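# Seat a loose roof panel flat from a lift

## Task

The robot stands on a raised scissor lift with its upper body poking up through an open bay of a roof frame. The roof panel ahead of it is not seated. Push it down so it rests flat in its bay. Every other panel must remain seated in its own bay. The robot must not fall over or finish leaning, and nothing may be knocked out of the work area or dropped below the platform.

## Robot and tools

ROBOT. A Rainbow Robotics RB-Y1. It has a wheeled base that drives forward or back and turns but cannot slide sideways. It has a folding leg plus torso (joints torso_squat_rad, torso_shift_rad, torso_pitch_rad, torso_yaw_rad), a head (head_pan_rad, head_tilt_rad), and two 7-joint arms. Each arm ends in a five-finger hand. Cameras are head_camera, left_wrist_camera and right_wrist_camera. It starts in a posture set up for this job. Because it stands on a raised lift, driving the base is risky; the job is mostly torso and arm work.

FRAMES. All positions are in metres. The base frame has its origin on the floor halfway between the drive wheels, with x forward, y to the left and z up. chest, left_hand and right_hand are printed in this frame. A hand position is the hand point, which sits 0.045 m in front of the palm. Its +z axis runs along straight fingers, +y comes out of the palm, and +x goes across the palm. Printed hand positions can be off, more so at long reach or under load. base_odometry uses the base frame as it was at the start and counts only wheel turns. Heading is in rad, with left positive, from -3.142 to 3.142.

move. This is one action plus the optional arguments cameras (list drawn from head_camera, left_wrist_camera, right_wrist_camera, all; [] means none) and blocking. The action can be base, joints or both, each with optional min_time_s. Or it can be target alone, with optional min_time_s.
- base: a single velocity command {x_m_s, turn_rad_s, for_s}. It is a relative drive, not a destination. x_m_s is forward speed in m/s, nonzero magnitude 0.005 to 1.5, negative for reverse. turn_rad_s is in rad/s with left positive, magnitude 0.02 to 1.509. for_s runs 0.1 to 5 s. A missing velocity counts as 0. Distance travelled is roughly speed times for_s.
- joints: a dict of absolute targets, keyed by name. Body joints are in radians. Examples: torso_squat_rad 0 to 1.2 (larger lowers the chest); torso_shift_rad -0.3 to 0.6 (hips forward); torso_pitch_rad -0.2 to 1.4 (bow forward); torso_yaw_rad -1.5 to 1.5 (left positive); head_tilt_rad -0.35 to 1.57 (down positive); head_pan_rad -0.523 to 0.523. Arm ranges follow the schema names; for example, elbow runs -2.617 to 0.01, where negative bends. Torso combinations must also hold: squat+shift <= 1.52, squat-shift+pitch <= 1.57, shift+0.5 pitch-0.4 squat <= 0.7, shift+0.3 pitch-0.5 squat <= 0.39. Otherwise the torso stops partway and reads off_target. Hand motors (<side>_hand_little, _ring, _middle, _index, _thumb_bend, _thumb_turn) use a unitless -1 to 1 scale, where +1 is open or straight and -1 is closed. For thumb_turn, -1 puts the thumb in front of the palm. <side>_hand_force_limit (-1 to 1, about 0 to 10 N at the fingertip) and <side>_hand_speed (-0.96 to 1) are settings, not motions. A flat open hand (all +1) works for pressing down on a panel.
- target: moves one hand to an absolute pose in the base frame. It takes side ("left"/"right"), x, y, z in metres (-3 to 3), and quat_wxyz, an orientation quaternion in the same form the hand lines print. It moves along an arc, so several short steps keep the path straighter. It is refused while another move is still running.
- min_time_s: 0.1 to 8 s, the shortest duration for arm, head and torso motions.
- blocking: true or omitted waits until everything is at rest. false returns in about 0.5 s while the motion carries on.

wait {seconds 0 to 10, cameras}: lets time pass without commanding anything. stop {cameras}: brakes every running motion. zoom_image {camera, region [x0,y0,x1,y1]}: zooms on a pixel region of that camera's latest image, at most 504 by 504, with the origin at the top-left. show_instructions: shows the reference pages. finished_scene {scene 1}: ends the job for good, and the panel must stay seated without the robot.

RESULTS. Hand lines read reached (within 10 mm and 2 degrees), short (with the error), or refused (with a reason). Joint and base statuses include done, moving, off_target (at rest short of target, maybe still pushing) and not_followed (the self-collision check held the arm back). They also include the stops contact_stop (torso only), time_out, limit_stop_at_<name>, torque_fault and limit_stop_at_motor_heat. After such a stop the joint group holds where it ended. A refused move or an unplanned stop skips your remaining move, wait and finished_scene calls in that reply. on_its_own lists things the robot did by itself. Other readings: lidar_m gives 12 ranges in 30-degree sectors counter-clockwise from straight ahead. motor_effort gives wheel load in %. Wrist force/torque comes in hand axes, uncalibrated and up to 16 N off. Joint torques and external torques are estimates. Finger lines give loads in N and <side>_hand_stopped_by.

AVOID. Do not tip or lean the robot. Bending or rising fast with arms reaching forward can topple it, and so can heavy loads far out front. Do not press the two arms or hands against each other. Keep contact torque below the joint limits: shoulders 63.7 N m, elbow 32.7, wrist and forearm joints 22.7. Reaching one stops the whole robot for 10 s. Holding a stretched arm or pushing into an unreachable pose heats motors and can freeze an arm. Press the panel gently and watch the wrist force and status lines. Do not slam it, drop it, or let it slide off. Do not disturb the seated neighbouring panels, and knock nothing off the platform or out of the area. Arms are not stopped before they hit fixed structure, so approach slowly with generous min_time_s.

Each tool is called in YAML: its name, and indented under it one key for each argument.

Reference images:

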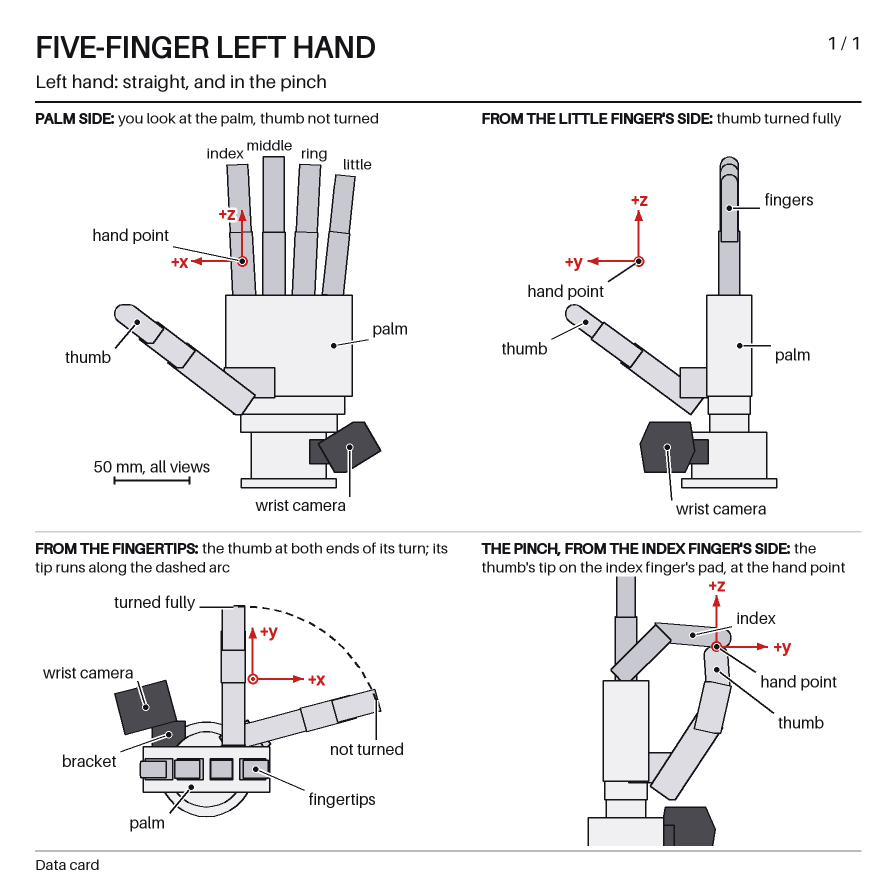

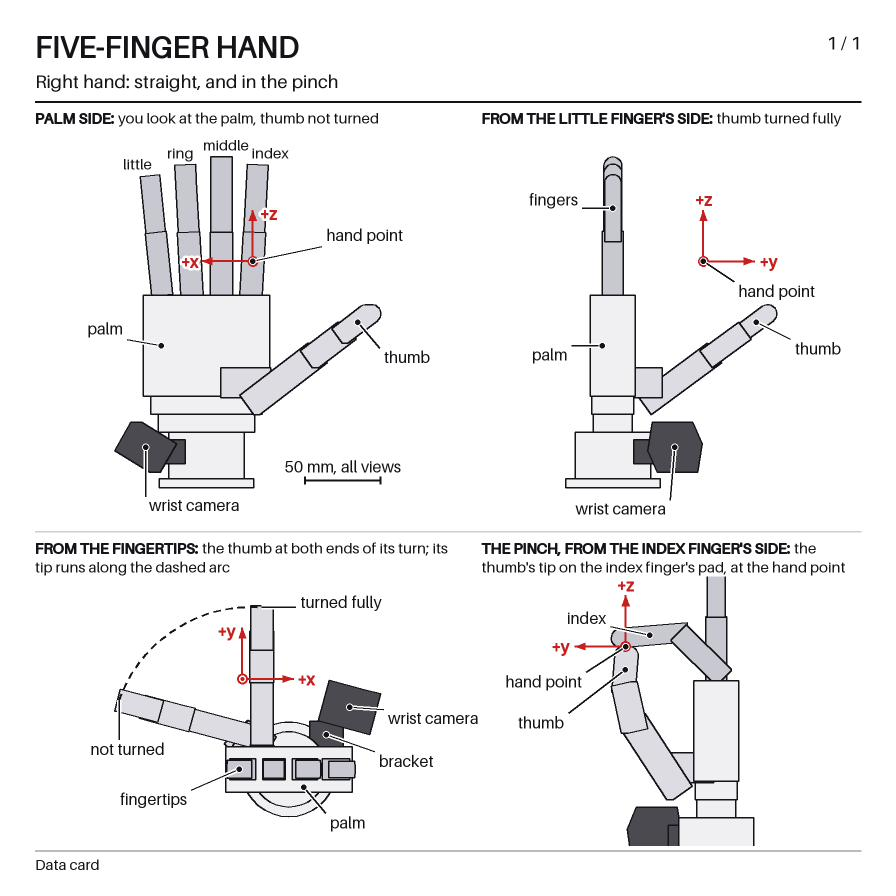

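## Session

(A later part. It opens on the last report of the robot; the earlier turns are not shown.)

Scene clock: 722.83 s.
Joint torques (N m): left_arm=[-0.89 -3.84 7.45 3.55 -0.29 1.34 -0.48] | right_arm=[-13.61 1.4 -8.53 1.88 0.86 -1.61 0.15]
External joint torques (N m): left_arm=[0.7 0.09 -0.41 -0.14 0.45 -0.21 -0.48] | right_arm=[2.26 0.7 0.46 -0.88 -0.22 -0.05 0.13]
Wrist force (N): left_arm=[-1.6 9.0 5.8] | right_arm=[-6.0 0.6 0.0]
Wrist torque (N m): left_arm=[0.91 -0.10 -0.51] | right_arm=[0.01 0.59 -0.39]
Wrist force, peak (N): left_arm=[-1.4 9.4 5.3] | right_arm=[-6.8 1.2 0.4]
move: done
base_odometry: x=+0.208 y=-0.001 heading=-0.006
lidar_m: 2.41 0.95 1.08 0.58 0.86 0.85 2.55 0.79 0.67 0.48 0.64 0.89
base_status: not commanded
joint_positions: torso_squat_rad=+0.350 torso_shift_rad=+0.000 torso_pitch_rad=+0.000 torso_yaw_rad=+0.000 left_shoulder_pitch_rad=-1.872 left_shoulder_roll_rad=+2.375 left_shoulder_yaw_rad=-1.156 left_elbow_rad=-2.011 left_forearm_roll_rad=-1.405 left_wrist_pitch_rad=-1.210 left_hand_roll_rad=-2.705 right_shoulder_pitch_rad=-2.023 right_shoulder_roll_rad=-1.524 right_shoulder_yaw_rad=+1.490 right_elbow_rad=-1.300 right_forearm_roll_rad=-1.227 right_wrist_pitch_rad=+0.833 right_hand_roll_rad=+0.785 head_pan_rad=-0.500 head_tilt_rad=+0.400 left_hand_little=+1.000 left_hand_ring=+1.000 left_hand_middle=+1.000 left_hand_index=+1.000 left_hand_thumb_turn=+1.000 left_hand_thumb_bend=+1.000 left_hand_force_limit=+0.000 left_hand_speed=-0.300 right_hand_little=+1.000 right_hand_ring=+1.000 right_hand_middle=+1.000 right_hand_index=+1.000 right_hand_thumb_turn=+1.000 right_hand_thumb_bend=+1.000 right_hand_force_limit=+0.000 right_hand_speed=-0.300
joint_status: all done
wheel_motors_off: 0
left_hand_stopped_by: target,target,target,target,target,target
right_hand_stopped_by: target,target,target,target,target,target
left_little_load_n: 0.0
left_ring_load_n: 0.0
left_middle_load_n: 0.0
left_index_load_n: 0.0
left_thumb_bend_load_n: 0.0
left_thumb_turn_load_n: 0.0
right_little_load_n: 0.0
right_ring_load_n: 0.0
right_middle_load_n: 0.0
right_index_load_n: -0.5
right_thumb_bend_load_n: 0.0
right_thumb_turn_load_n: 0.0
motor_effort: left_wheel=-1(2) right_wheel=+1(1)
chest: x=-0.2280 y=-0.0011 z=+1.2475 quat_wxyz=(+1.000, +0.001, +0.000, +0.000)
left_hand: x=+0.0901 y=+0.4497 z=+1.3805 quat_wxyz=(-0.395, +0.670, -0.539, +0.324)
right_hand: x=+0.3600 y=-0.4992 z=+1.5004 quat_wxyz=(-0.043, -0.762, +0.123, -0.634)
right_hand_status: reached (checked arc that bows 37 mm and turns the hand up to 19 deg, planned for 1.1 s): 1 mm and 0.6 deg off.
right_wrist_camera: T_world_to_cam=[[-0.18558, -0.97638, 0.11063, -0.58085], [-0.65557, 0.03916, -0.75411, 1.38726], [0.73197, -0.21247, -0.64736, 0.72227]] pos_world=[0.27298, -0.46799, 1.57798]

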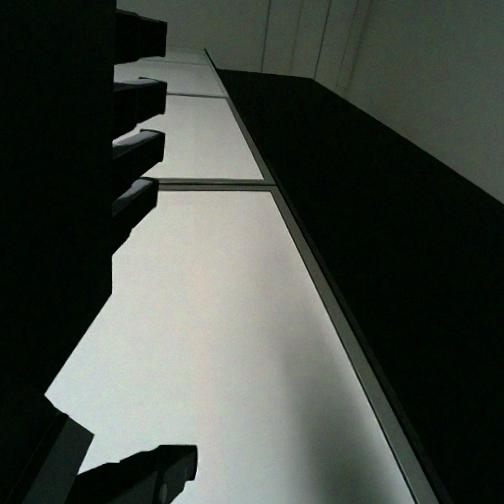

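move:
  target: {"side": "right", "x": 0.20, "y": -0.60, "z": 1.46, "quat_wxyz": [0.131, 0.836, -0.227, 0.482]}
  min_time_s: 2
  cameras: ["right_wrist_camera"]

zoom_image:
  camera: "right_wrist_camera"
  region: [180, 100, 420, 340]

move:
  target: {"side": "right", "x": 0.05, "y": -0.60, "z": 1.45, "quat_wxyz": [0.330, 0.552, -0.177, 0.745]}
  min_time_s: 2
  cameras: ["right_wrist_camera"]

Scene clock: 728.87 s.
Joint torques (N m): left_arm=[-0.97 -3.99 7.45 3.53 -0.36 1.33 -0.5] | right_arm=[-12.61 5.1 -7.08 0.61 0.89 -1.02 0.13]
External joint torques (N m): left_arm=[0.62 -0.06 -0.41 -0.16 0.38 -0.22 -0.51] | right_arm=[-1.29 -0.77 1.01 -0.97 -0.23 0.45 0.11]
Wrist force (N): left_arm=[-1.3 9.1 5.2] | right_arm=[-5.0 -0.2 2.1]
Wrist torque (N m): left_arm=[0.96 -0.16 -0.50] | right_arm=[-0.22 0.44 -0.20]
Wrist force, peak (N): left_arm=[-1.3 9.5 5.2] | right_arm=[-6.5 0.4 0.5]
move: done
base_odometry: x=+0.208 y=-0.001 heading=-0.006
lidar_m: 2.39 0.96 1.06 0.57 0.88 0.84 2.53 0.80 0.66 0.48 0.64 0.87
base_status: not commanded
joint_positions: torso_squat_rad=+0.350 torso_shift_rad=+0.000 torso_pitch_rad=+0.000 torso_yaw_rad=+0.000 left_shoulder_pitch_rad=-1.872 left_shoulder_roll_rad=+2.375 left_shoulder_yaw_rad=-1.156 left_elbow_rad=-2.011 left_forearm_roll_rad=-1.405 left_wrist_pitch_rad=-1.210 left_hand_roll_rad=-2.705 right_shoulder_pitch_rad=-2.171 right_shoulder_roll_rad=-1.730 right_shoulder_yaw_rad=+1.492 right_elbow_rad=-1.358 right_forearm_roll_rad=-1.314 right_wrist_pitch_rad=+1.372 right_hand_roll_rad=+0.964 head_pan_rad=-0.500 head_tilt_rad=+0.400 left_hand_little=+1.000 left_hand_ring=+1.000 left_hand_middle=+1.000 left_hand_index=+1.000 left_hand_thumb_turn=+1.000 left_hand_thumb_bend=+1.000 left_hand_force_limit=+0.000 left_hand_speed=-0.300 right_hand_little=+1.000 right_hand_ring=+1.000 right_hand_middle=+1.000 right_hand_index=+1.000 right_hand_thumb_turn=+1.000 right_hand_thumb_bend=+1.000 right_hand_force_limit=+0.000 right_hand_speed=-0.300
joint_status: all done
wheel_motors_off: 0
left_hand_stopped_by: target,target,target,target,target,target
right_hand_stopped_by: target,target,target,target,target,target
left_little_load_n: 0.0
left_ring_load_n: 0.0
left_middle_load_n: 0.0
left_index_load_n: 0.0
left_thumb_bend_load_n: 0.0
left_thumb_turn_load_n: 0.0
right_little_load_n: 0.0
right_ring_load_n: 0.0
right_middle_load_n: 0.0
right_index_load_n: 0.0
right_thumb_bend_load_n: 0.0
right_thumb_turn_load_n: 0.0
motor_effort: left_wheel=-2(2) right_wheel=+0(1)
chest: x=-0.2280 y=-0.0011 z=+1.2475 quat_wxyz=(+1.000, +0.001, +0.000, +0.000)
left_hand: x=+0.0902 y=+0.4497 z=+1.3804 quat_wxyz=(-0.395, +0.670, -0.539, +0.324)
right_hand: x=+0.2002 y=-0.5999 z=+1.4599 quat_wxyz=(-0.131, -0.837, +0.227, -0.481)
right_hand_status: reached (checked arc that bows 12 mm and turns the hand up to 25 deg, planned for 2.0 s): 0 mm and 0.1 deg off.
right_wrist_camera: T_world_to_cam=[[-0.39134, -0.90416, 0.17128, -0.70838], [-0.83114, 0.26738, -0.48756, 1.03884], [0.39504, -0.33316, -0.85612, 1.09135]] pos_world=[0.15508, -0.55465, 1.56216]

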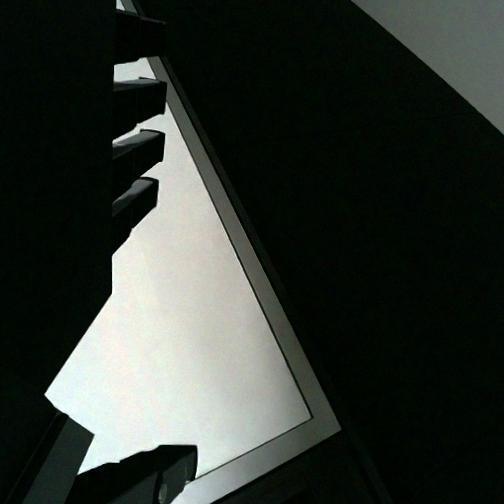

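Scaled by 2.100 from the camera's image (finer frame: 720x720).

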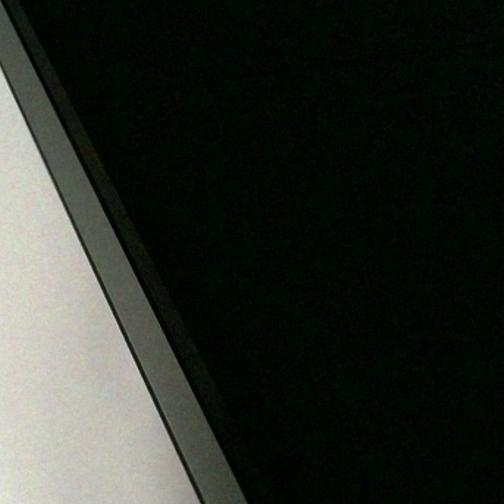

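Scene clock: 731.20 s.
Joint torques (N m): left_arm=[-1.05 -3.79 7.49 3.61 -0.29 1.33 -0.46] | right_arm=[-2.45 8.65 -8.06 0.94 1.52 -0.56 -0.13]
External joint torques (N m): left_arm=[0.54 0.13 -0.37 -0.08 0.45 -0.23 -0.46] | right_arm=[-1.26 -0.25 0.25 -0.46 -0.23 -0.29 -0.16]
Wrist force (N): left_arm=[-1.3 8.6 5.4] | right_arm=[-5.9 -0.8 -2.8]
Wrist torque (N m): left_arm=[0.87 -0.16 -0.49] | right_arm=[0.05 0.65 -0.48]
Wrist force, peak (N): left_arm=[-1.5 9.3 5.5] | right_arm=[-6.4 -0.8 -2.6]
move: done
base_odometry: x=+0.208 y=-0.001 heading=-0.006
lidar_m: 2.41 0.96 1.08 0.57 0.86 0.85 2.57 0.79 0.68 0.48 0.65 0.88
base_status: not commanded
joint_positions: torso_squat_rad=+0.350 torso_shift_rad=+0.000 torso_pitch_rad=+0.000 torso_yaw_rad=+0.000 left_shoulder_pitch_rad=-1.872 left_shoulder_roll_rad=+2.375 left_shoulder_yaw_rad=-1.156 left_elbow_rad=-2.011 left_forearm_roll_rad=-1.405 left_wrist_pitch_rad=-1.210 left_hand_roll_rad=-2.705 right_shoulder_pitch_rad=-2.235 right_shoulder_roll_rad=-2.579 right_shoulder_yaw_rad=+1.968 right_elbow_rad=-2.609 right_forearm_roll_rad=+0.020 right_wrist_pitch_rad=+1.216 right_hand_roll_rad=+0.252 head_pan_rad=-0.500 head_tilt_rad=+0.400 left_hand_little=+1.000 left_hand_ring=+1.000 left_hand_middle=+1.000 left_hand_index=+1.000 left_hand_thumb_turn=+1.000 left_hand_thumb_bend=+1.000 left_hand_force_limit=+0.000 left_hand_speed=-0.300 right_hand_little=+1.000 right_hand_ring=+1.000 right_hand_middle=+1.000 right_hand_index=+1.000 right_hand_thumb_turn=+1.000 right_hand_thumb_bend=+1.000 right_hand_force_limit=+0.000 right_hand_speed=-0.300
joint_status: all done
wheel_motors_off: 0
left_hand_stopped_by: target,target,target,target,target,target
right_hand_stopped_by: target,target,target,target,target,target
left_little_load_n: 0.0
left_ring_load_n: 0.0
left_middle_load_n: -0.5
left_index_load_n: -0.5
left_thumb_bend_load_n: 0.0
left_thumb_turn_load_n: -0.5
right_little_load_n: 0.0
right_ring_load_n: 0.0
right_middle_load_n: 0.0
right_index_load_n: 0.0
right_thumb_bend_load_n: 0.0
right_thumb_turn_load_n: 0.0
motor_effort: left_wheel=-1(2) right_wheel=+0(1)
chest: x=-0.2280 y=-0.0011 z=+1.2475 quat_wxyz=(+1.000, +0.001, +0.000, +0.000)
left_hand: x=+0.0902 y=+0.4498 z=+1.3804 quat_wxyz=(-0.395, +0.670, -0.539, +0.324)
right_hand: x=+0.0500 y=-0.5997 z=+1.4501 quat_wxyz=(-0.329, -0.553, +0.176, -0.745)
right_hand_status: reached (checked arc that bows 101 mm and turns the hand up to 51 deg, planned for 2.0 s): 0 mm and 0.2 deg off.
right_wrist_camera: T_world_to_cam=[[-0.69345, -0.65467, 0.30089, -0.78859], [-0.33212, -0.08015, -0.93982, 1.33167], [0.63939, -0.75165, -0.16185, -0.12749]] pos_world=[-0.02305, -0.50535, 1.46818]

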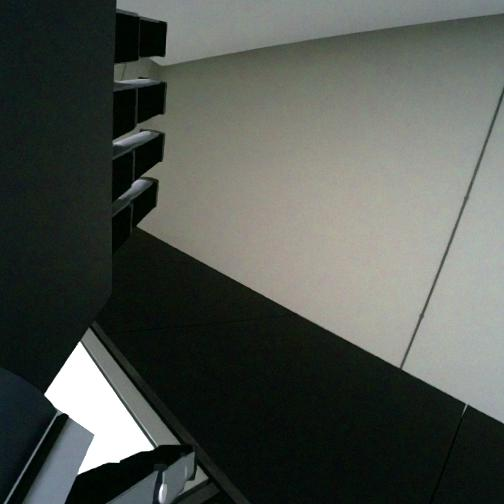

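move:
  joints: {"right_shoulder_pitch_rad": -1.5, "right_shoulder_roll_rad": -2.5, "right_shoulder_yaw_rad": 1.46, "right_elbow_rad": -2.4, "right_forearm_roll_rad": 0, "right_wrist_pitch_rad": 1.4, "right_hand_roll_rad": 0}
  min_time_s: 2
  cameras: []

move:
  joints: {"right_shoulder_pitch_rad": -1.184, "right_shoulder_roll_rad": -2.704, "right_shoulder_yaw_rad": 0.788, "right_elbow_rad": -2.003, "right_forearm_roll_rad": 0.673, "right_wrist_pitch_rad": -0.878, "right_hand_roll_rad": 1.631, "head_pan_rad": 0.5}
  min_time_s: 3
  cameras: []

move:
  target: {"side": "left", "x": 0.10, "y": 0.42, "z": 1.48, "quat_wxyz": [0, 0.866, 0, 0.5]}
  min_time_s: 2
  cameras: []

move:
  target: {"side": "left", "x": 0.10, "y": 0.44, "z": 1.50, "quat_wxyz": [-0.1094, 0.8754, 0.2346, 0.4082]}
  min_time_s: 1.5
  cameras: ["left_wrist_camera"]

Scene clock: 734.00 s.
Joint torques (N m): left_arm=[-0.87 -3.75 7.49 3.55 -0.36 1.49 -0.46] | right_arm=[1.31 0.67 -9.6 4.14 1.6 0.58 -0.17]
External joint torques (N m): left_arm=[0.72 0.17 -0.37 -0.14 0.38 -0.07 -0.46] | right_arm=[1.75 1.97 -0.57 0.49 -0.18 0.28 -0.2]
Wrist force (N): left_arm=[-1.3 8.8 4.8] | right_arm=[-5.9 -0.7 -2.9]
Wrist torque (N m): left_arm=[0.92 -0.19 -0.49] | right_arm=[0.07 0.67 -0.44]
Wrist force, peak (N): left_arm=[-1.5 9.4 5.3] | right_arm=[-6.4 -0.3 -2.7]
move: done
base_odometry: x=+0.208 y=-0.001 heading=-0.006
lidar_m: 2.40 0.96 1.07 0.58 0.86 0.84 2.55 0.79 0.67 0.48 0.64 0.88
base_status: not commanded
joint_positions: torso_squat_rad=+0.350 torso_shift_rad=+0.000 torso_pitch_rad=+0.000 torso_yaw_rad=+0.000 left_shoulder_pitch_rad=-1.872 left_shoulder_roll_rad=+2.375 left_shoulder_yaw_rad=-1.156 left_elbow_rad=-2.011 left_forearm_roll_rad=-1.405 left_wrist_pitch_rad=-1.210 left_hand_roll_rad=-2.705 right_shoulder_pitch_rad=-1.500 right_shoulder_roll_rad=-2.500 right_shoulder_yaw_rad=+1.460 right_elbow_rad=-2.400 right_forearm_roll_rad=+0.000 right_wrist_pitch_rad=+1.400 right_hand_roll_rad=+0.000 head_pan_rad=-0.500 head_tilt_rad=+0.400 left_hand_little=+1.000 left_hand_ring=+1.000 left_hand_middle=+1.000 left_hand_index=+1.000 left_hand_thumb_turn=+1.000 left_hand_thumb_bend=+1.000 left_hand_force_limit=+0.000 left_hand_speed=-0.300 right_hand_little=+1.000 right_hand_ring=+1.000 right_hand_middle=+1.000 right_hand_index=+1.000 right_hand_thumb_turn=+1.000 right_hand_thumb_bend=+1.000 right_hand_force_limit=+0.000 right_hand_speed=-0.300
joint_status: all done
wheel_motors_off: 0
left_hand_stopped_by: target,target,target,target,target,target
right_hand_stopped_by: target,target,target,target,target,target
left_little_load_n: 0.0
left_ring_load_n: 0.0
left_middle_load_n: 0.0
left_index_load_n: 0.0
left_thumb_bend_load_n: 0.0
left_thumb_turn_load_n: 0.0
right_little_load_n: 0.0
right_ring_load_n: 0.0
right_middle_load_n: 0.0
right_index_load_n: -0.5
right_thumb_bend_load_n: 0.0
right_thumb_turn_load_n: 0.0
motor_effort: left_wheel=-1(2) right_wheel=+0(1)
chest: x=-0.2280 y=-0.0011 z=+1.2475 quat_wxyz=(+1.000, +0.001, +0.000, +0.000)
left_hand: x=+0.0902 y=+0.4498 z=+1.3804 quat_wxyz=(-0.395, +0.670, -0.539, +0.324)
right_hand: x=-0.0386 y=-0.6831 z=+1.4980 quat_wxyz=(-0.491, -0.498, +0.259, -0.666)

Scene clock: 737.30 s.
Joint torques (N m): left_arm=[-1.05 -3.92 7.49 3.59 -0.34 1.36 -0.51] | right_arm=[3.17 -4.9 -7.8 7.46 -0.26 1.59 -0.26]
External joint torques (N m): left_arm=[0.54 0.01 -0.37 -0.1 0.4 -0.2 -0.51] | right_arm=[1.51 -0.94 -0.98 0.68 0.03 -0.16 -0.24]
Wrist force (N): left_arm=[-1.3 8.5 5.2] | right_arm=[4.7 0.3 1.7]
Wrist torque (N m): left_arm=[0.87 -0.17 -0.51] | right_arm=[-0.10 -0.31 0.37]
Wrist force, peak (N): left_arm=[-1.4 9.3 5.5] | right_arm=[-6.0 -1.0 -3.7]
move: done
base_odometry: x=+0.208 y=-0.001 heading=-0.006
lidar_m: 2.41 0.96 1.06 0.57 0.86 0.85 2.56 0.79 0.66 0.48 0.64 0.88
base_status: not commanded
joint_positions: torso_squat_rad=+0.350 torso_shift_rad=+0.000 torso_pitch_rad=+0.000 torso_yaw_rad=+0.000 left_shoulder_pitch_rad=-1.872 left_shoulder_roll_rad=+2.375 left_shoulder_yaw_rad=-1.156 left_elbow_rad=-2.011 left_forearm_roll_rad=-1.405 left_wrist_pitch_rad=-1.210 left_hand_roll_rad=-2.705 right_shoulder_pitch_rad=-1.184 right_shoulder_roll_rad=-2.704 right_shoulder_yaw_rad=+0.788 right_elbow_rad=-2.003 right_forearm_roll_rad=+0.673 right_wrist_pitch_rad=-0.878 right_hand_roll_rad=+1.631 head_pan_rad=+0.500 head_tilt_rad=+0.400 left_hand_little=+1.000 left_hand_ring=+1.000 left_hand_middle=+1.000 left_hand_index=+1.000 left_hand_thumb_turn=+1.000 left_hand_thumb_bend=+1.000 left_hand_force_limit=+0.000 left_hand_speed=-0.300 right_hand_little=+1.000 right_hand_ring=+1.000 right_hand_middle=+1.000 right_hand_index=+1.000 right_hand_thumb_turn=+1.000 right_hand_thumb_bend=+1.000 right_hand_force_limit=+0.000 right_hand_speed=-0.300
joint_status: all done
wheel_motors_off: 0
left_hand_stopped_by: target,target,target,target,target,target
right_hand_stopped_by: target,target,target,target,target,target
left_little_load_n: 0.0
left_ring_load_n: -0.5
left_middle_load_n: 0.0
left_index_load_n: 0.0
left_thumb_bend_load_n: 0.0
left_thumb_turn_load_n: 0.0
right_little_load_n: 0.0
right_ring_load_n: 0.0
right_middle_load_n: 0.0
right_index_load_n: 0.0
right_thumb_bend_load_n: 0.0
right_thumb_turn_load_n: 0.0
motor_effort: left_wheel=-2(2) right_wheel=+0(1)
chest: x=-0.2280 y=-0.0011 z=+1.2475 quat_wxyz=(+1.000, +0.001, +0.000, +0.000)
left_hand: x=+0.0902 y=+0.4498 z=+1.3804 quat_wxyz=(-0.395, +0.670, -0.539, +0.324)
right_hand: x=+0.1000 y=-0.3598 z=+1.4798 quat_wxyz=(-0.500, +0.002, -0.866, -0.001)

Scene clock: 739.63 s.
Joint torques (N m): left_arm=[0.6 -3.16 7.83 3.13 0.34 1.49 -0.29] | right_arm=[3.26 -4.91 -7.63 7.41 -0.29 1.72 -0.14]
External joint torques (N m): left_arm=[1.07 0.74 0.22 0.21 0.46 -0.2 -0.31] | right_arm=[1.59 -0.95 -0.81 0.64 0 -0.03 -0.12]
Wrist force (N): left_arm=[-6.4 4.1 5.4] | right_arm=[4.9 0.5 1.7]
Wrist torque (N m): left_arm=[0.60 0.22 -0.54] | right_arm=[-0.08 -0.33 0.40]
Wrist force, peak (N): left_arm=[-1.9 9.1 5.6] | right_arm=[5.1 0.4 1.4]
move: done
base_odometry: x=+0.208 y=-0.001 heading=-0.006
lidar_m: 2.39 0.98 1.08 0.56 0.87 0.85 2.55 0.80 0.66 0.47 0.64 0.88
base_status: not commanded
joint_positions: torso_squat_rad=+0.350 torso_shift_rad=+0.000 torso_pitch_rad=+0.000 torso_yaw_rad=+0.000 left_shoulder_pitch_rad=-1.829 left_shoulder_roll_rad=+2.401 left_shoulder_yaw_rad=-1.085 left_elbow_rad=-1.805 left_forearm_roll_rad=-1.104 left_wrist_pitch_rad=-1.283 left_hand_roll_rad=-1.524 right_shoulder_pitch_rad=-1.184 right_shoulder_roll_rad=-2.704 right_shoulder_yaw_rad=+0.788 right_elbow_rad=-2.003 right_forearm_roll_rad=+0.673 right_wrist_pitch_rad=-0.878 right_hand_roll_rad=+1.631 head_pan_rad=+0.500 head_tilt_rad=+0.400 left_hand_little=+1.000 left_hand_ring=+1.000 left_hand_middle=+1.000 left_hand_index=+1.000 left_hand_thumb_turn=+1.000 left_hand_thumb_bend=+1.000 left_hand_force_limit=+0.000 left_hand_speed=-0.300 right_hand_little=+1.000 right_hand_ring=+1.000 right_hand_middle=+1.000 right_hand_index=+1.000 right_hand_thumb_turn=+1.000 right_hand_thumb_bend=+1.000 right_hand_force_limit=+0.000 right_hand_speed=-0.300
joint_status: all done
wheel_motors_off: 0
left_hand_stopped_by: target,target,target,target,target,target
right_hand_stopped_by: target,target,target,target,target,target
left_little_load_n: 0.0
left_ring_load_n: 0.0
left_middle_load_n: 0.0
left_index_load_n: 0.0
left_thumb_bend_load_n: 0.0
left_thumb_turn_load_n: -0.5
right_little_load_n: 0.0
right_ring_load_n: 0.0
right_middle_load_n: 0.0
right_index_load_n: 0.0
right_thumb_bend_load_n: 0.0
right_thumb_turn_load_n: 0.0
motor_effort: left_wheel=-2(2) right_wheel=+1(1)
chest: x=-0.2280 y=-0.0011 z=+1.2475 quat_wxyz=(+1.000, +0.001, +0.000, +0.000)
left_hand: x=+0.1000 y=+0.4198 z=+1.4800 quat_wxyz=(+0.000, +0.866, -0.001, +0.500)
left_hand_status: reached (checked arc that bows 16 mm and turns the hand up to 84 deg, planned for 2.0 s): 0 mm and 0.1 deg off.
right_hand: x=+0.1000 y=-0.3598 z=+1.4798 quat_wxyz=(-0.500, +0.002, -0.866, -0.001)

Scene clock: 741.47 s.
Joint torques (N m): left_arm=[-0.97 4.9 6 3.97 -1.16 1.04 -0.25] | right_arm=[3.24 -4.8 -8.02 7.33 -0.15 1.72 -0.16]
External joint torques (N m): left_arm=[0.25 -0.61 0.02 -0.9 -0.13 -0.11 -0.27] | right_arm=[1.58 -0.84 -1.2 0.56 0.14 -0.04 -0.14]
Wrist force (N): left_arm=[-5.7 3.5 6.5] | right_arm=[4.4 0.3 1.6]
Wrist torque (N m): left_arm=[0.44 0.17 -0.51] | right_arm=[-0.12 -0.26 0.36]
Wrist force, peak (N): left_arm=[-6.3 4.3 6.4] | right_arm=[4.9 0.6 1.6]
move: done
base_odometry: x=+0.208 y=-0.001 heading=-0.006
lidar_m: 2.40 0.96 1.06 0.58 0.86 0.84 2.53 0.79 0.66 0.48 0.65 0.86
base_status: not commanded
joint_positions: torso_squat_rad=+0.350 torso_shift_rad=+0.000 torso_pitch_rad=+0.000 torso_yaw_rad=+0.000 left_shoulder_pitch_rad=-1.155 left_shoulder_roll_rad=+2.363 left_shoulder_yaw_rad=-0.353 left_elbow_rad=-1.831 left_forearm_roll_rad=-1.296 left_wrist_pitch_rad=-1.570 left_hand_roll_rad=-0.875 right_shoulder_pitch_rad=-1.184 right_shoulder_roll_rad=-2.704 right_shoulder_yaw_rad=+0.788 right_elbow_rad=-2.003 right_forearm_roll_rad=+0.673 right_wrist_pitch_rad=-0.878 right_hand_roll_rad=+1.631 head_pan_rad=+0.500 head_tilt_rad=+0.400 left_hand_little=+1.000 left_hand_ring=+1.000 left_hand_middle=+1.000 left_hand_index=+1.000 left_hand_thumb_turn=+1.000 left_hand_thumb_bend=+1.000 left_hand_force_limit=+0.000 left_hand_speed=-0.300 right_hand_little=+1.000 right_hand_ring=+1.000 right_hand_middle=+1.000 right_hand_index=+1.000 right_hand_thumb_turn=+1.000 right_hand_thumb_bend=+1.000 right_hand_force_limit=+0.000 right_hand_speed=-0.300
joint_status: all done
wheel_motors_off: 0
left_hand_stopped_by: target,target,target,target,target,target
right_hand_stopped_by: target,target,target,target,target,target
left_little_load_n: 0.0
left_ring_load_n: 0.0
left_middle_load_n: 0.0
left_index_load_n: 0.5
left_thumb_bend_load_n: 0.0
left_thumb_turn_load_n: 0.0
right_little_load_n: 0.0
right_ring_load_n: 0.0
right_middle_load_n: 0.0
right_index_load_n: 0.0
right_thumb_bend_load_n: 0.0
right_thumb_turn_load_n: 0.0
motor_effort: left_wheel=-2(2) right_wheel=+1(1)
chest: x=-0.2280 y=-0.0011 z=+1.2475 quat_wxyz=(+1.000, +0.001, +0.000, +0.000)
left_hand: x=+0.1003 y=+0.4394 z=+1.5001 quat_wxyz=(-0.109, +0.874, +0.233, +0.411)
left_hand_status: reached (checked arc that bows 14 mm and turns the hand up to 31 deg, planned for 1.5 s): 1 mm and 0.4 deg off.
right_hand: x=+0.1000 y=-0.3598 z=+1.4798 quat_wxyz=(-0.500, +0.002, -0.866, -0.001)
left_wrist_camera: T_world_to_cam=[[-0.3512, 0.90985, 0.22097, -0.69869], [0.26657, -0.12908, 0.95513, -1.39682], [0.89755, 0.39435, -0.19721, 0.15021]] pos_world=[-0.00786, 0.39617, 1.51816]

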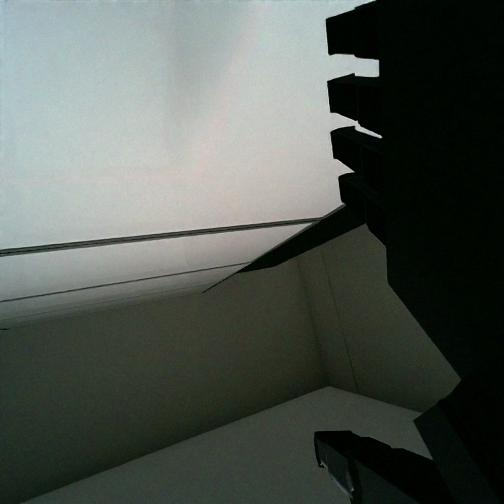

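zoom_image:
  camera: "left_wrist_camera"
  region: [240, 180, 360, 300]

move:
  joints: {"left_shoulder_pitch_rad": -1.5, "left_shoulder_roll_rad": 2.5, "left_shoulder_yaw_rad": -1.46, "left_elbow_rad": -2.4, "left_forearm_roll_rad": 0, "left_wrist_pitch_rad": 1.4, "left_hand_roll_rad": 0}
  min_time_s: 3
  cameras: []

move:
  joints: {"left_shoulder_pitch_rad": -1.5, "left_shoulder_roll_rad": 1.92, "left_shoulder_yaw_rad": -1.5, "left_elbow_rad": -2.2, "left_forearm_roll_rad": 0, "left_wrist_pitch_rad": 1.9, "left_hand_roll_rad": 0}
  min_time_s: 2
  cameras: []

move:
  target: {"side": "left", "x": 0.03, "y": 0.72, "z": 1.47, "quat_wxyz": [0.634, -0.314, 0.487, 0.512]}
  min_time_s: 1.5
  cameras: []

move:
  target: {"side": "left", "x": 0.02, "y": 0.82, "z": 1.47, "quat_wxyz": [0.634, -0.314, 0.487, 0.512]}
  min_time_s: 1
  cameras: ["left_wrist_camera"]

Scaled by 4.200 from the camera's image (finer frame: 720x720).

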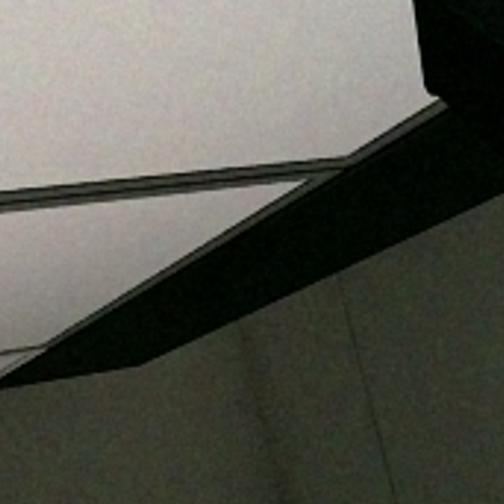

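Scene clock: 745.43 s.
Joint torques (N m): left_arm=[-2.13 2.68 7.92 2.82 -1.64 0.26 -0.25] | right_arm=[3.33 -4.81 -7.74 7.46 -0.3 1.75 -0.1]
External joint torques (N m): left_arm=[-1.19 1.26 -0.99 -0.83 0.2 -0.06 -0.23] | right_arm=[1.66 -0.85 -0.92 0.69 -0.01 -0.01 -0.08]
Wrist force (N): left_arm=[4.0 3.2 0.6] | right_arm=[4.9 0.3 1.5]
Wrist torque (N m): left_arm=[0.77 -0.68 0.08] | right_arm=[-0.08 -0.34 0.39]
Wrist force, peak (N): left_arm=[-6.0 3.7 6.7] | right_arm=[5.0 0.5 1.7]
move: done
base_odometry: x=+0.208 y=-0.001 heading=-0.006
lidar_m: 2.40 0.96 1.08 0.58 0.87 0.85 2.56 0.80 0.66 0.49 0.65 0.88
base_status: not commanded
joint_positions: torso_squat_rad=+0.350 torso_shift_rad=+0.000 torso_pitch_rad=+0.000 torso_yaw_rad=+0.000 left_shoulder_pitch_rad=-1.500 left_shoulder_roll_rad=+2.500 left_shoulder_yaw_rad=-1.460 left_elbow_rad=-2.400 left_forearm_roll_rad=+0.000 left_wrist_pitch_rad=+1.400 left_hand_roll_rad=+0.000 right_shoulder_pitch_rad=-1.184 right_shoulder_roll_rad=-2.704 right_shoulder_yaw_rad=+0.788 right_elbow_rad=-2.003 right_forearm_roll_rad=+0.673 right_wrist_pitch_rad=-0.878 right_hand_roll_rad=+1.631 head_pan_rad=+0.500 head_tilt_rad=+0.400 left_hand_little=+1.000 left_hand_ring=+1.000 left_hand_middle=+1.000 left_hand_index=+1.000 left_hand_thumb_turn=+1.000 left_hand_thumb_bend=+1.000 left_hand_force_limit=+0.000 left_hand_speed=-0.300 right_hand_little=+1.000 right_hand_ring=+1.000 right_hand_middle=+1.000 right_hand_index=+1.000 right_hand_thumb_turn=+1.000 right_hand_thumb_bend=+1.000 right_hand_force_limit=+0.000 right_hand_speed=-0.300
joint_status: all done
wheel_motors_off: 0
left_hand_stopped_by: target,target,target,target,target,target
right_hand_stopped_by: target,target,target,target,target,target
left_little_load_n: 0.0
left_ring_load_n: 0.0
left_middle_load_n: 0.0
left_index_load_n: 0.0
left_thumb_bend_load_n: 0.0
left_thumb_turn_load_n: 0.0
right_little_load_n: 0.0
right_ring_load_n: 0.0
right_middle_load_n: 0.0
right_index_load_n: 0.0
right_thumb_bend_load_n: 0.0
right_thumb_turn_load_n: 0.0
motor_effort: left_wheel=-1(2) right_wheel=+0(1)
chest: x=-0.2280 y=-0.0011 z=+1.2475 quat_wxyz=(+1.000, +0.001, +0.000, +0.000)
left_hand: x=-0.0383 y=+0.6802 z=+1.5000 quat_wxyz=(+0.667, -0.258, +0.497, +0.492)
right_hand: x=+0.1000 y=-0.3598 z=+1.4798 quat_wxyz=(-0.500, +0.002, -0.866, -0.001)

Scene clock: 747.73 s.
Joint torques (N m): left_arm=[-9.22 3.81 7.57 3.06 -1.58 0.32 -0.17] | right_arm=[3.54 -5.16 -7.7 7.45 -0.29 1.66 -0.07]
External joint torques (N m): left_arm=[-0.23 -0.51 -1.44 0.3 0.25 0.09 -0.14] | right_arm=[1.88 -1.19 -0.88 0.68 0 -0.09 -0.05]
Wrist force (N): left_arm=[4.0 3.1 1.1] | right_arm=[4.7 0.5 1.6]
Wrist torque (N m): left_arm=[0.73 -0.66 0.12] | right_arm=[-0.05 -0.31 0.39]
Wrist force, peak (N): left_arm=[4.2 3.4 0.8] | right_arm=[4.9 0.6 1.7]
move: done
base_odometry: x=+0.208 y=-0.001 heading=-0.006
lidar_m: 2.41 0.95 1.08 0.58 0.86 0.85 2.54 0.79 0.66 0.49 0.64 0.88
base_status: not commanded
joint_positions: torso_squat_rad=+0.350 torso_shift_rad=+0.000 torso_pitch_rad=+0.000 torso_yaw_rad=+0.000 left_shoulder_pitch_rad=-1.500 left_shoulder_roll_rad=+1.920 left_shoulder_yaw_rad=-1.500 left_elbow_rad=-2.200 left_forearm_roll_rad=+0.000 left_wrist_pitch_rad=+1.900 left_hand_roll_rad=+0.000 right_shoulder_pitch_rad=-1.184 right_shoulder_roll_rad=-2.704 right_shoulder_yaw_rad=+0.788 right_elbow_rad=-2.003 right_forearm_roll_rad=+0.673 right_wrist_pitch_rad=-0.878 right_hand_roll_rad=+1.631 head_pan_rad=+0.500 head_tilt_rad=+0.400 left_hand_little=+1.000 left_hand_ring=+1.000 left_hand_middle=+1.000 left_hand_index=+1.000 left_hand_thumb_turn=+1.000 left_hand_thumb_bend=+1.000 left_hand_force_limit=+0.000 left_hand_speed=-0.300 right_hand_little=+1.000 right_hand_ring=+1.000 right_hand_middle=+1.000 right_hand_index=+1.000 right_hand_thumb_turn=+1.000 right_hand_thumb_bend=+1.000 right_hand_force_limit=+0.000 right_hand_speed=-0.300
joint_status: all done
wheel_motors_off: 0
left_hand_stopped_by: target,target,target,target,target,target
right_hand_stopped_by: target,target,target,target,target,target
left_little_load_n: 0.0
left_ring_load_n: 0.0
left_middle_load_n: 0.0
left_index_load_n: 0.0
left_thumb_bend_load_n: 0.0
left_thumb_turn_load_n: 0.0
right_little_load_n: 0.0
right_ring_load_n: 0.0
right_middle_load_n: 0.0
right_index_load_n: 0.0
right_thumb_bend_load_n: 0.0
right_thumb_turn_load_n: 0.0
motor_effort: left_wheel=-1(3) right_wheel=+1(1)
chest: x=-0.2280 y=-0.0011 z=+1.2475 quat_wxyz=(+1.000, +0.001, +0.000, +0.000)
left_hand: x=+0.0524 y=+0.6357 z=+1.4476 quat_wxyz=(+0.634, -0.314, +0.487, +0.512)
right_hand: x=+0.1000 y=-0.3598 z=+1.4798 quat_wxyz=(-0.500, +0.002, -0.866, -0.001)

Scene clock: 749.57 s.
Joint torques (N m): left_arm=[-5.93 5.07 8.4 3.4 -2.21 -0.15 -0.15] | right_arm=[3.1 -4.76 -7.55 7.37 -0.21 1.64 -0.14]
External joint torques (N m): left_arm=[0.83 1.05 -1.4 0.22 -0.31 -0.46 -0.12] | right_arm=[1.44 -0.8 -0.73 0.6 0.07 -0.11 -0.12]
Wrist force (N): left_arm=[4.1 3.4 1.1] | right_arm=[4.8 0.5 1.6]
Wrist torque (N m): left_arm=[0.76 -0.65 0.07] | right_arm=[-0.06 -0.33 0.40]
Wrist force, peak (N): left_arm=[4.4 3.7 0.7] | right_arm=[4.9 0.6 1.6]
move: done
base_odometry: x=+0.208 y=-0.001 heading=-0.006
lidar_m: 2.39 0.96 1.07 0.57 0.88 0.85 2.54 0.81 0.66 0.49 0.63 0.88
base_status: not commanded
joint_positions: torso_squat_rad=+0.350 torso_shift_rad=+0.000 torso_pitch_rad=+0.000 torso_yaw_rad=+0.000 left_shoulder_pitch_rad=-1.481 left_shoulder_roll_rad=+2.109 left_shoulder_yaw_rad=-1.523 left_elbow_rad=-2.035 left_forearm_roll_rad=-0.004 left_wrist_pitch_rad=+1.546 left_hand_roll_rad=+0.045 right_shoulder_pitch_rad=-1.184 right_shoulder_roll_rad=-2.704 right_shoulder_yaw_rad=+0.788 right_elbow_rad=-2.003 right_forearm_roll_rad=+0.673 right_wrist_pitch_rad=-0.878 right_hand_roll_rad=+1.631 head_pan_rad=+0.500 head_tilt_rad=+0.400 left_hand_little=+1.000 left_hand_ring=+1.000 left_hand_middle=+1.000 left_hand_index=+1.000 left_hand_thumb_turn=+1.000 left_hand_thumb_bend=+1.000 left_hand_force_limit=+0.000 left_hand_speed=-0.300 right_hand_little=+1.000 right_hand_ring=+1.000 right_hand_middle=+1.000 right_hand_index=+1.000 right_hand_thumb_turn=+1.000 right_hand_thumb_bend=+1.000 right_hand_force_limit=+0.000 right_hand_speed=-0.300
joint_status: all done
wheel_motors_off: 0
left_hand_stopped_by: target,target,target,target,target,target
right_hand_stopped_by: target,target,target,target,target,target
left_little_load_n: 0.0
left_ring_load_n: 0.0
left_middle_load_n: 0.0
left_index_load_n: 0.0
left_thumb_bend_load_n: 0.0
left_thumb_turn_load_n: 0.0
right_little_load_n: 0.0
right_ring_load_n: 0.0
right_middle_load_n: 0.5
right_index_load_n: 0.0
right_thumb_bend_load_n: 0.0
right_thumb_turn_load_n: 0.0
motor_effort: left_wheel=-1(2) right_wheel=+0(1)
chest: x=-0.2280 y=-0.0011 z=+1.2475 quat_wxyz=(+1.000, +0.001, +0.000, +0.000)
left_hand: x=+0.0299 y=+0.7196 z=+1.4700 quat_wxyz=(+0.634, -0.314, +0.487, +0.512)
left_hand_status: reached (checked arc that bows 7 mm and turns the hand up to 1 deg, planned for 1.5 s): 0 mm and 0.0 deg off.
right_hand: x=+0.1000 y=-0.3598 z=+1.4798 quat_wxyz=(-0.500, +0.002, -0.866, -0.001)

Scene clock: 750.90 s.
Joint torques (N m): left_arm=[-5.5 5.91 9.03 3.4 -1.91 0.4 -0.26] | right_arm=[3.41 -4.78 -7.67 7.34 -0.24 1.82 -0.13]
External joint torques (N m): left_arm=[0.8 0.71 -1.09 -0.2 -0.22 -0.19 -0.24] | right_arm=[1.74 -0.82 -0.85 0.56 0.04 0.06 -0.11]
Wrist force (N): left_arm=[4.3 3.4 0.9] | right_arm=[4.9 0.5 1.4]
Wrist torque (N m): left_arm=[0.74 -0.66 0.09] | right_arm=[-0.02 -0.32 0.37]
Wrist force, peak (N): left_arm=[5.2 4.2 1.3] | right_arm=[5.0 0.6 1.8]
move: done
base_odometry: x=+0.208 y=-0.001 heading=-0.006
lidar_m: 2.40 0.96 1.09 0.57 0.88 0.84 2.56 0.80 0.66 0.48 0.65 0.88
base_status: not commanded
joint_positions: torso_squat_rad=+0.350 torso_shift_rad=+0.000 torso_pitch_rad=+0.000 torso_yaw_rad=+0.000 left_shoulder_pitch_rad=-1.428 left_shoulder_roll_rad=+2.120 left_shoulder_yaw_rad=-1.605 left_elbow_rad=-1.678 left_forearm_roll_rad=-0.064 left_wrist_pitch_rad=+1.182 left_hand_roll_rad=+0.192 right_shoulder_pitch_rad=-1.184 right_shoulder_roll_rad=-2.704 right_shoulder_yaw_rad=+0.788 right_elbow_rad=-2.003 right_forearm_roll_rad=+0.673 right_wrist_pitch_rad=-0.878 right_hand_roll_rad=+1.631 head_pan_rad=+0.500 head_tilt_rad=+0.400 left_hand_little=+1.000 left_hand_ring=+1.000 left_hand_middle=+1.000 left_hand_index=+1.000 left_hand_thumb_turn=+1.000 left_hand_thumb_bend=+1.000 left_hand_force_limit=+0.000 left_hand_speed=-0.300 right_hand_little=+1.000 right_hand_ring=+1.000 right_hand_middle=+1.000 right_hand_index=+1.000 right_hand_thumb_turn=+1.000 right_hand_thumb_bend=+1.000 right_hand_force_limit=+0.000 right_hand_speed=-0.300
joint_status: all done
wheel_motors_off: 0
left_hand_stopped_by: target,target,target,target,target,target
right_hand_stopped_by: target,target,target,target,target,target
left_little_load_n: 0.0
left_ring_load_n: 0.0
left_middle_load_n: 0.0
left_index_load_n: 0.0
left_thumb_bend_load_n: 0.0
left_thumb_turn_load_n: 0.0
right_little_load_n: 0.0
right_ring_load_n: 0.0
right_middle_load_n: 0.0
right_index_load_n: 0.0
right_thumb_bend_load_n: 0.0
right_thumb_turn_load_n: 0.0
motor_effort: left_wheel=-2(2) right_wheel=+0(1)
chest: x=-0.2280 y=-0.0011 z=+1.2475 quat_wxyz=(+1.000, +0.001, +0.000, +0.000)
left_hand: x=+0.0201 y=+0.8199 z=+1.4700 quat_wxyz=(+0.634, -0.314, +0.487, +0.512)
left_hand_status: reached (checked arc that bows 11 mm and turns the hand up to 2 deg, planned for 1.0 s): 0 mm and 0.0 deg off.
right_hand: x=+0.1000 y=-0.3598 z=+1.4798 quat_wxyz=(-0.500, +0.002, -0.866, -0.001)
left_wrist_camera: T_world_to_cam=[[0.91231, -0.20274, -0.3558, 0.66824], [-0.37646, -0.07327, -0.92353, 1.43131], [0.16117, 0.97649, -0.14316, -0.47575]] pos_world=[0.00586, 0.70491, 1.49151]

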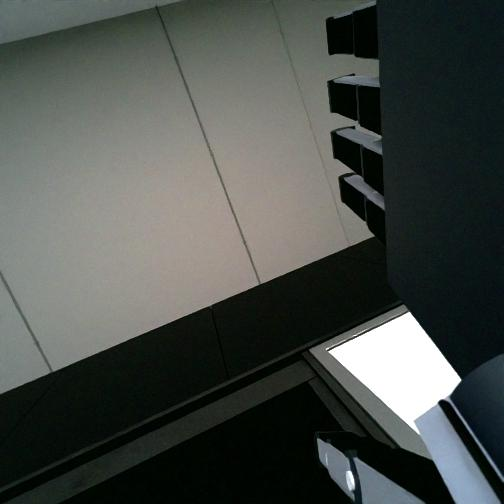

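zoom_image:
  camera: "left_wrist_camera"
  region: [260, 290, 440, 470]

move:
  target: {"side": "left", "x": -0.02, "y": 0.90, "z": 1.42, "quat_wxyz": [0.745, -0.177, 0.552, 0.330]}
  min_time_s: 1.5
  cameras: ["left_wrist_camera"]

Scaled by 2.800 from the camera's image (finer frame: 720x720).

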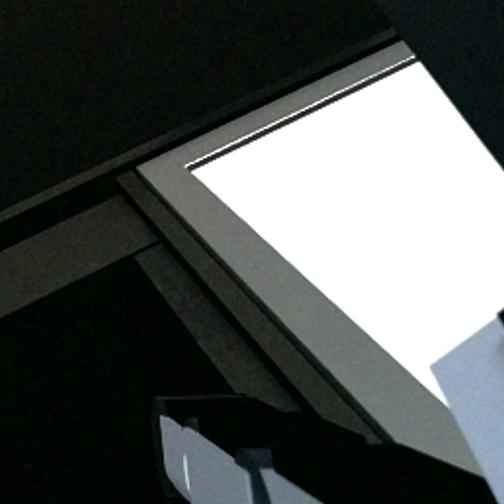

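Scene clock: 752.97 s.
Joint torques (N m): left_arm=[-0.5 -5.68 10.15 2.12 0.02 2.14 -0.51] | right_arm=[3.32 -4.7 -7.71 7.37 -0.3 1.7 -0.15]
External joint torques (N m): left_arm=[-1.26 -0.78 -0.64 -0.49 0.01 0.22 -0.48] | right_arm=[1.65 -0.73 -0.89 0.6 -0.01 -0.06 -0.13]
Wrist force (N): left_arm=[3.9 3.4 0.9] | right_arm=[4.6 0.7 1.7]
Wrist torque (N m): left_arm=[0.77 -0.68 0.03] | right_arm=[-0.01 -0.28 0.39]
Wrist force, peak (N): left_arm=[4.6 4.3 0.4] | right_arm=[5.1 0.2 1.5]
move: done
base_odometry: x=+0.208 y=-0.001 heading=-0.006
lidar_m: 2.40 0.97 1.09 0.58 0.88 0.85 2.55 0.79 0.67 0.48 0.65 0.87
base_status: not commanded
joint_positions: torso_squat_rad=+0.350 torso_shift_rad=+0.000 torso_pitch_rad=+0.000 torso_yaw_rad=+0.000 left_shoulder_pitch_rad=-1.770 left_shoulder_roll_rad=+2.440 left_shoulder_yaw_rad=-2.094 left_elbow_rad=-1.332 left_forearm_roll_rad=-1.463 left_wrist_pitch_rad=+0.443 left_hand_roll_rad=+1.611 right_shoulder_pitch_rad=-1.184 right_shoulder_roll_rad=-2.704 right_shoulder_yaw_rad=+0.788 right_elbow_rad=-2.003 right_forearm_roll_rad=+0.673 right_wrist_pitch_rad=-0.878 right_hand_roll_rad=+1.631 head_pan_rad=+0.500 head_tilt_rad=+0.400 left_hand_little=+1.000 left_hand_ring=+1.000 left_hand_middle=+1.000 left_hand_index=+1.000 left_hand_thumb_turn=+1.000 left_hand_thumb_bend=+1.000 left_hand_force_limit=+0.000 left_hand_speed=-0.300 right_hand_little=+1.000 right_hand_ring=+1.000 right_hand_middle=+1.000 right_hand_index=+1.000 right_hand_thumb_turn=+1.000 right_hand_thumb_bend=+1.000 right_hand_force_limit=+0.000 right_hand_speed=-0.300
joint_status: all done
wheel_motors_off: 0
left_hand_stopped_by: target,target,target,target,target,target
right_hand_stopped_by: target,target,target,target,target,target
left_little_load_n: 0.0
left_ring_load_n: 0.0
left_middle_load_n: 0.0
left_index_load_n: 0.0
left_thumb_bend_load_n: 0.0
left_thumb_turn_load_n: 0.0
right_little_load_n: 0.0
right_ring_load_n: 0.0
right_middle_load_n: 0.0
right_index_load_n: 0.0
right_thumb_bend_load_n: 0.0
right_thumb_turn_load_n: 0.0
motor_effort: left_wheel=-2(3) right_wheel=+1(1)
chest: x=-0.2280 y=-0.0011 z=+1.2475 quat_wxyz=(+1.000, +0.001, +0.000, +0.000)
left_hand: x=-0.0201 y=+0.8997 z=+1.4200 quat_wxyz=(+0.741, -0.181, +0.557, +0.329)
left_hand_status: reached (checked arc that bows 69 mm and turns the hand up to 34 deg, planned for 1.5 s): 0 mm and 0.9 deg off.
right_hand: x=+0.1000 y=-0.3598 z=+1.4798 quat_wxyz=(-0.500, +0.002, -0.866, -0.001)
left_wrist_camera: T_world_to_cam=[[0.68716, -0.63445, -0.35396, 1.08453], [-0.37107, 0.11237, -0.92178, 1.20643], [0.6246, 0.76475, -0.15821, -0.33316]] pos_world=[-0.08949, 0.80729, 1.44323]

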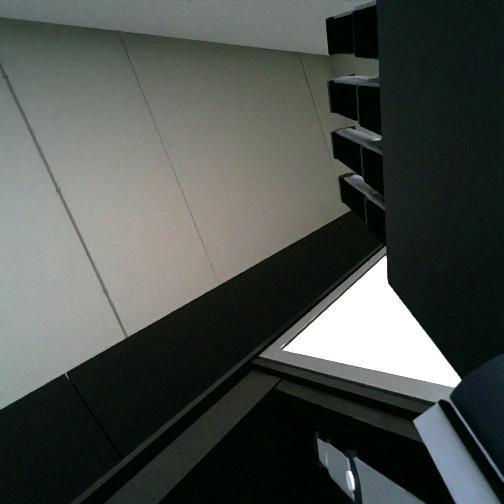

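zoom_image:
  camera: "left_wrist_camera"
  region: [220, 320, 340, 440]

move:
  target: {"side": "left", "x": -0.09, "y": 0.92, "z": 1.38, "quat_wxyz": [0.745, -0.177, 0.552, 0.330]}
  min_time_s: 1.5
  cameras: ["left_wrist_camera"]

zoom_image:
  camera: "left_wrist_camera"
  region: [240, 250, 340, 350]

Scaled by 4.200 from the camera's image (finer frame: 720x720).

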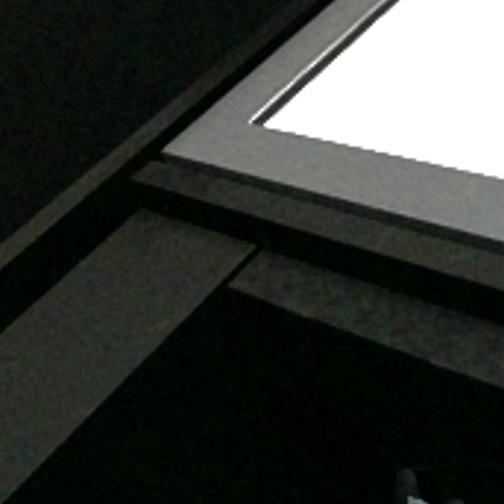

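Scene clock: 754.93 s.
Joint torques (N m): left_arm=[2.34 -16.21 9.68 -2.15 0.35 1.05 -0.42] | right_arm=[3.35 -4.49 -7.91 7.37 -0.28 1.74 -0.09]
External joint torques (N m): left_arm=[-1.26 -0.95 -0.74 0.01 0 -0.17 -0.39] | right_arm=[1.68 -0.53 -1.09 0.6 0 -0.02 -0.07]
Wrist force (N): left_arm=[4.3 3.5 0.7] | right_arm=[4.7 0.5 1.4]
Wrist torque (N m): left_arm=[0.80 -0.70 0.08] | right_arm=[-0.05 -0.31 0.37]
Wrist force, peak (N): left_arm=[4.6 4.3 0.5] | right_arm=[5.0 0.4 1.8]
move: done
base_odometry: x=+0.208 y=-0.001 heading=-0.006
lidar_m: 2.42 0.97 1.08 0.58 0.86 0.84 2.56 0.79 0.67 0.49 0.64 0.88
base_status: not commanded
joint_positions: torso_squat_rad=+0.350 torso_shift_rad=+0.000 torso_pitch_rad=+0.000 torso_yaw_rad=+0.000 left_shoulder_pitch_rad=-2.209 left_shoulder_roll_rad=+2.703 left_shoulder_yaw_rad=-2.094 left_elbow_rad=-1.208 left_forearm_roll_rad=-2.621 left_wrist_pitch_rad=+0.332 left_hand_roll_rad=+2.370 right_shoulder_pitch_rad=-1.184 right_shoulder_roll_rad=-2.704 right_shoulder_yaw_rad=+0.788 right_elbow_rad=-2.003 right_forearm_roll_rad=+0.673 right_wrist_pitch_rad=-0.878 right_hand_roll_rad=+1.631 head_pan_rad=+0.500 head_tilt_rad=+0.400 left_hand_little=+1.000 left_hand_ring=+1.000 left_hand_middle=+1.000 left_hand_index=+1.000 left_hand_thumb_turn=+1.000 left_hand_thumb_bend=+1.000 left_hand_force_limit=+0.000 left_hand_speed=-0.300 right_hand_little=+1.000 right_hand_ring=+1.000 right_hand_middle=+1.000 right_hand_index=+1.000 right_hand_thumb_turn=+1.000 right_hand_thumb_bend=+1.000 right_hand_force_limit=+0.000 right_hand_speed=-0.300
joint_status: all done
wheel_motors_off: 0
left_hand_stopped_by: target,target,target,target,target,target
right_hand_stopped_by: target,target,target,target,target,target
left_little_load_n: 0.0
left_ring_load_n: 0.0
left_middle_load_n: 0.0
left_index_load_n: 0.0
left_thumb_bend_load_n: 0.0
left_thumb_turn_load_n: 0.0
right_little_load_n: 0.0
right_ring_load_n: 0.0
right_middle_load_n: 0.0
right_index_load_n: 0.0
right_thumb_bend_load_n: 0.0
right_thumb_turn_load_n: 0.0
motor_effort: left_wheel=-2(2) right_wheel=+1(1)
chest: x=-0.2280 y=-0.0011 z=+1.2475 quat_wxyz=(+1.000, +0.001, +0.000, +0.000)
left_hand: x=-0.0898 y=+0.9197 z=+1.3792 quat_wxyz=(+0.742, -0.182, +0.554, +0.331)
left_hand_status: reached (checked arc that bows 21 mm and turns the hand up to 6 deg, planned for 1.5 s): 1 mm and 0.7 deg off.
right_hand: x=+0.1000 y=-0.3598 z=+1.4798 quat_wxyz=(-0.500, +0.002, -0.866, -0.001)
left_wrist_camera: T_world_to_cam=[[0.6928, -0.62898, -0.35271, 1.12444], [-0.36679, 0.11375, -0.92332, 1.14196], [0.62087, 0.76905, -0.1519, -0.32435]] pos_world=[-0.15877, 0.8268, 1.40173]

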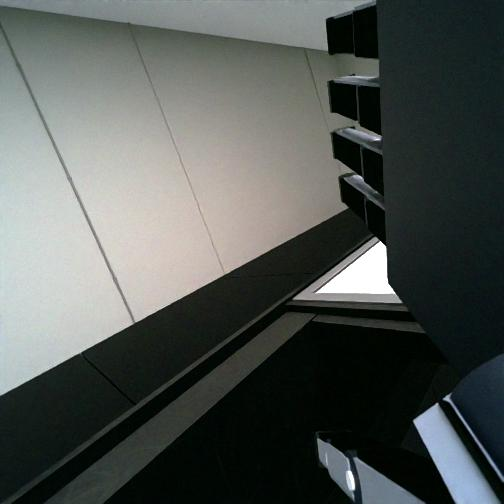

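Scaled by 5.040 from the camera's image (finer frame: 720x720).

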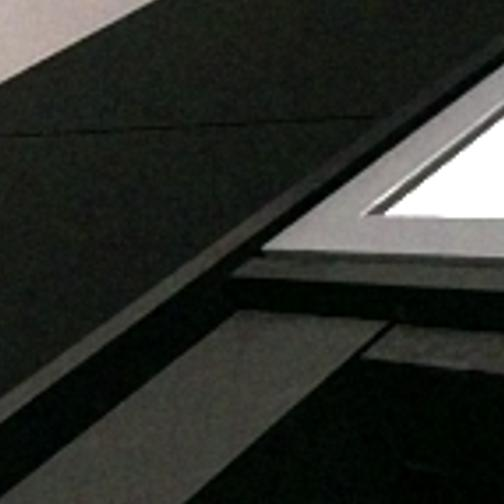

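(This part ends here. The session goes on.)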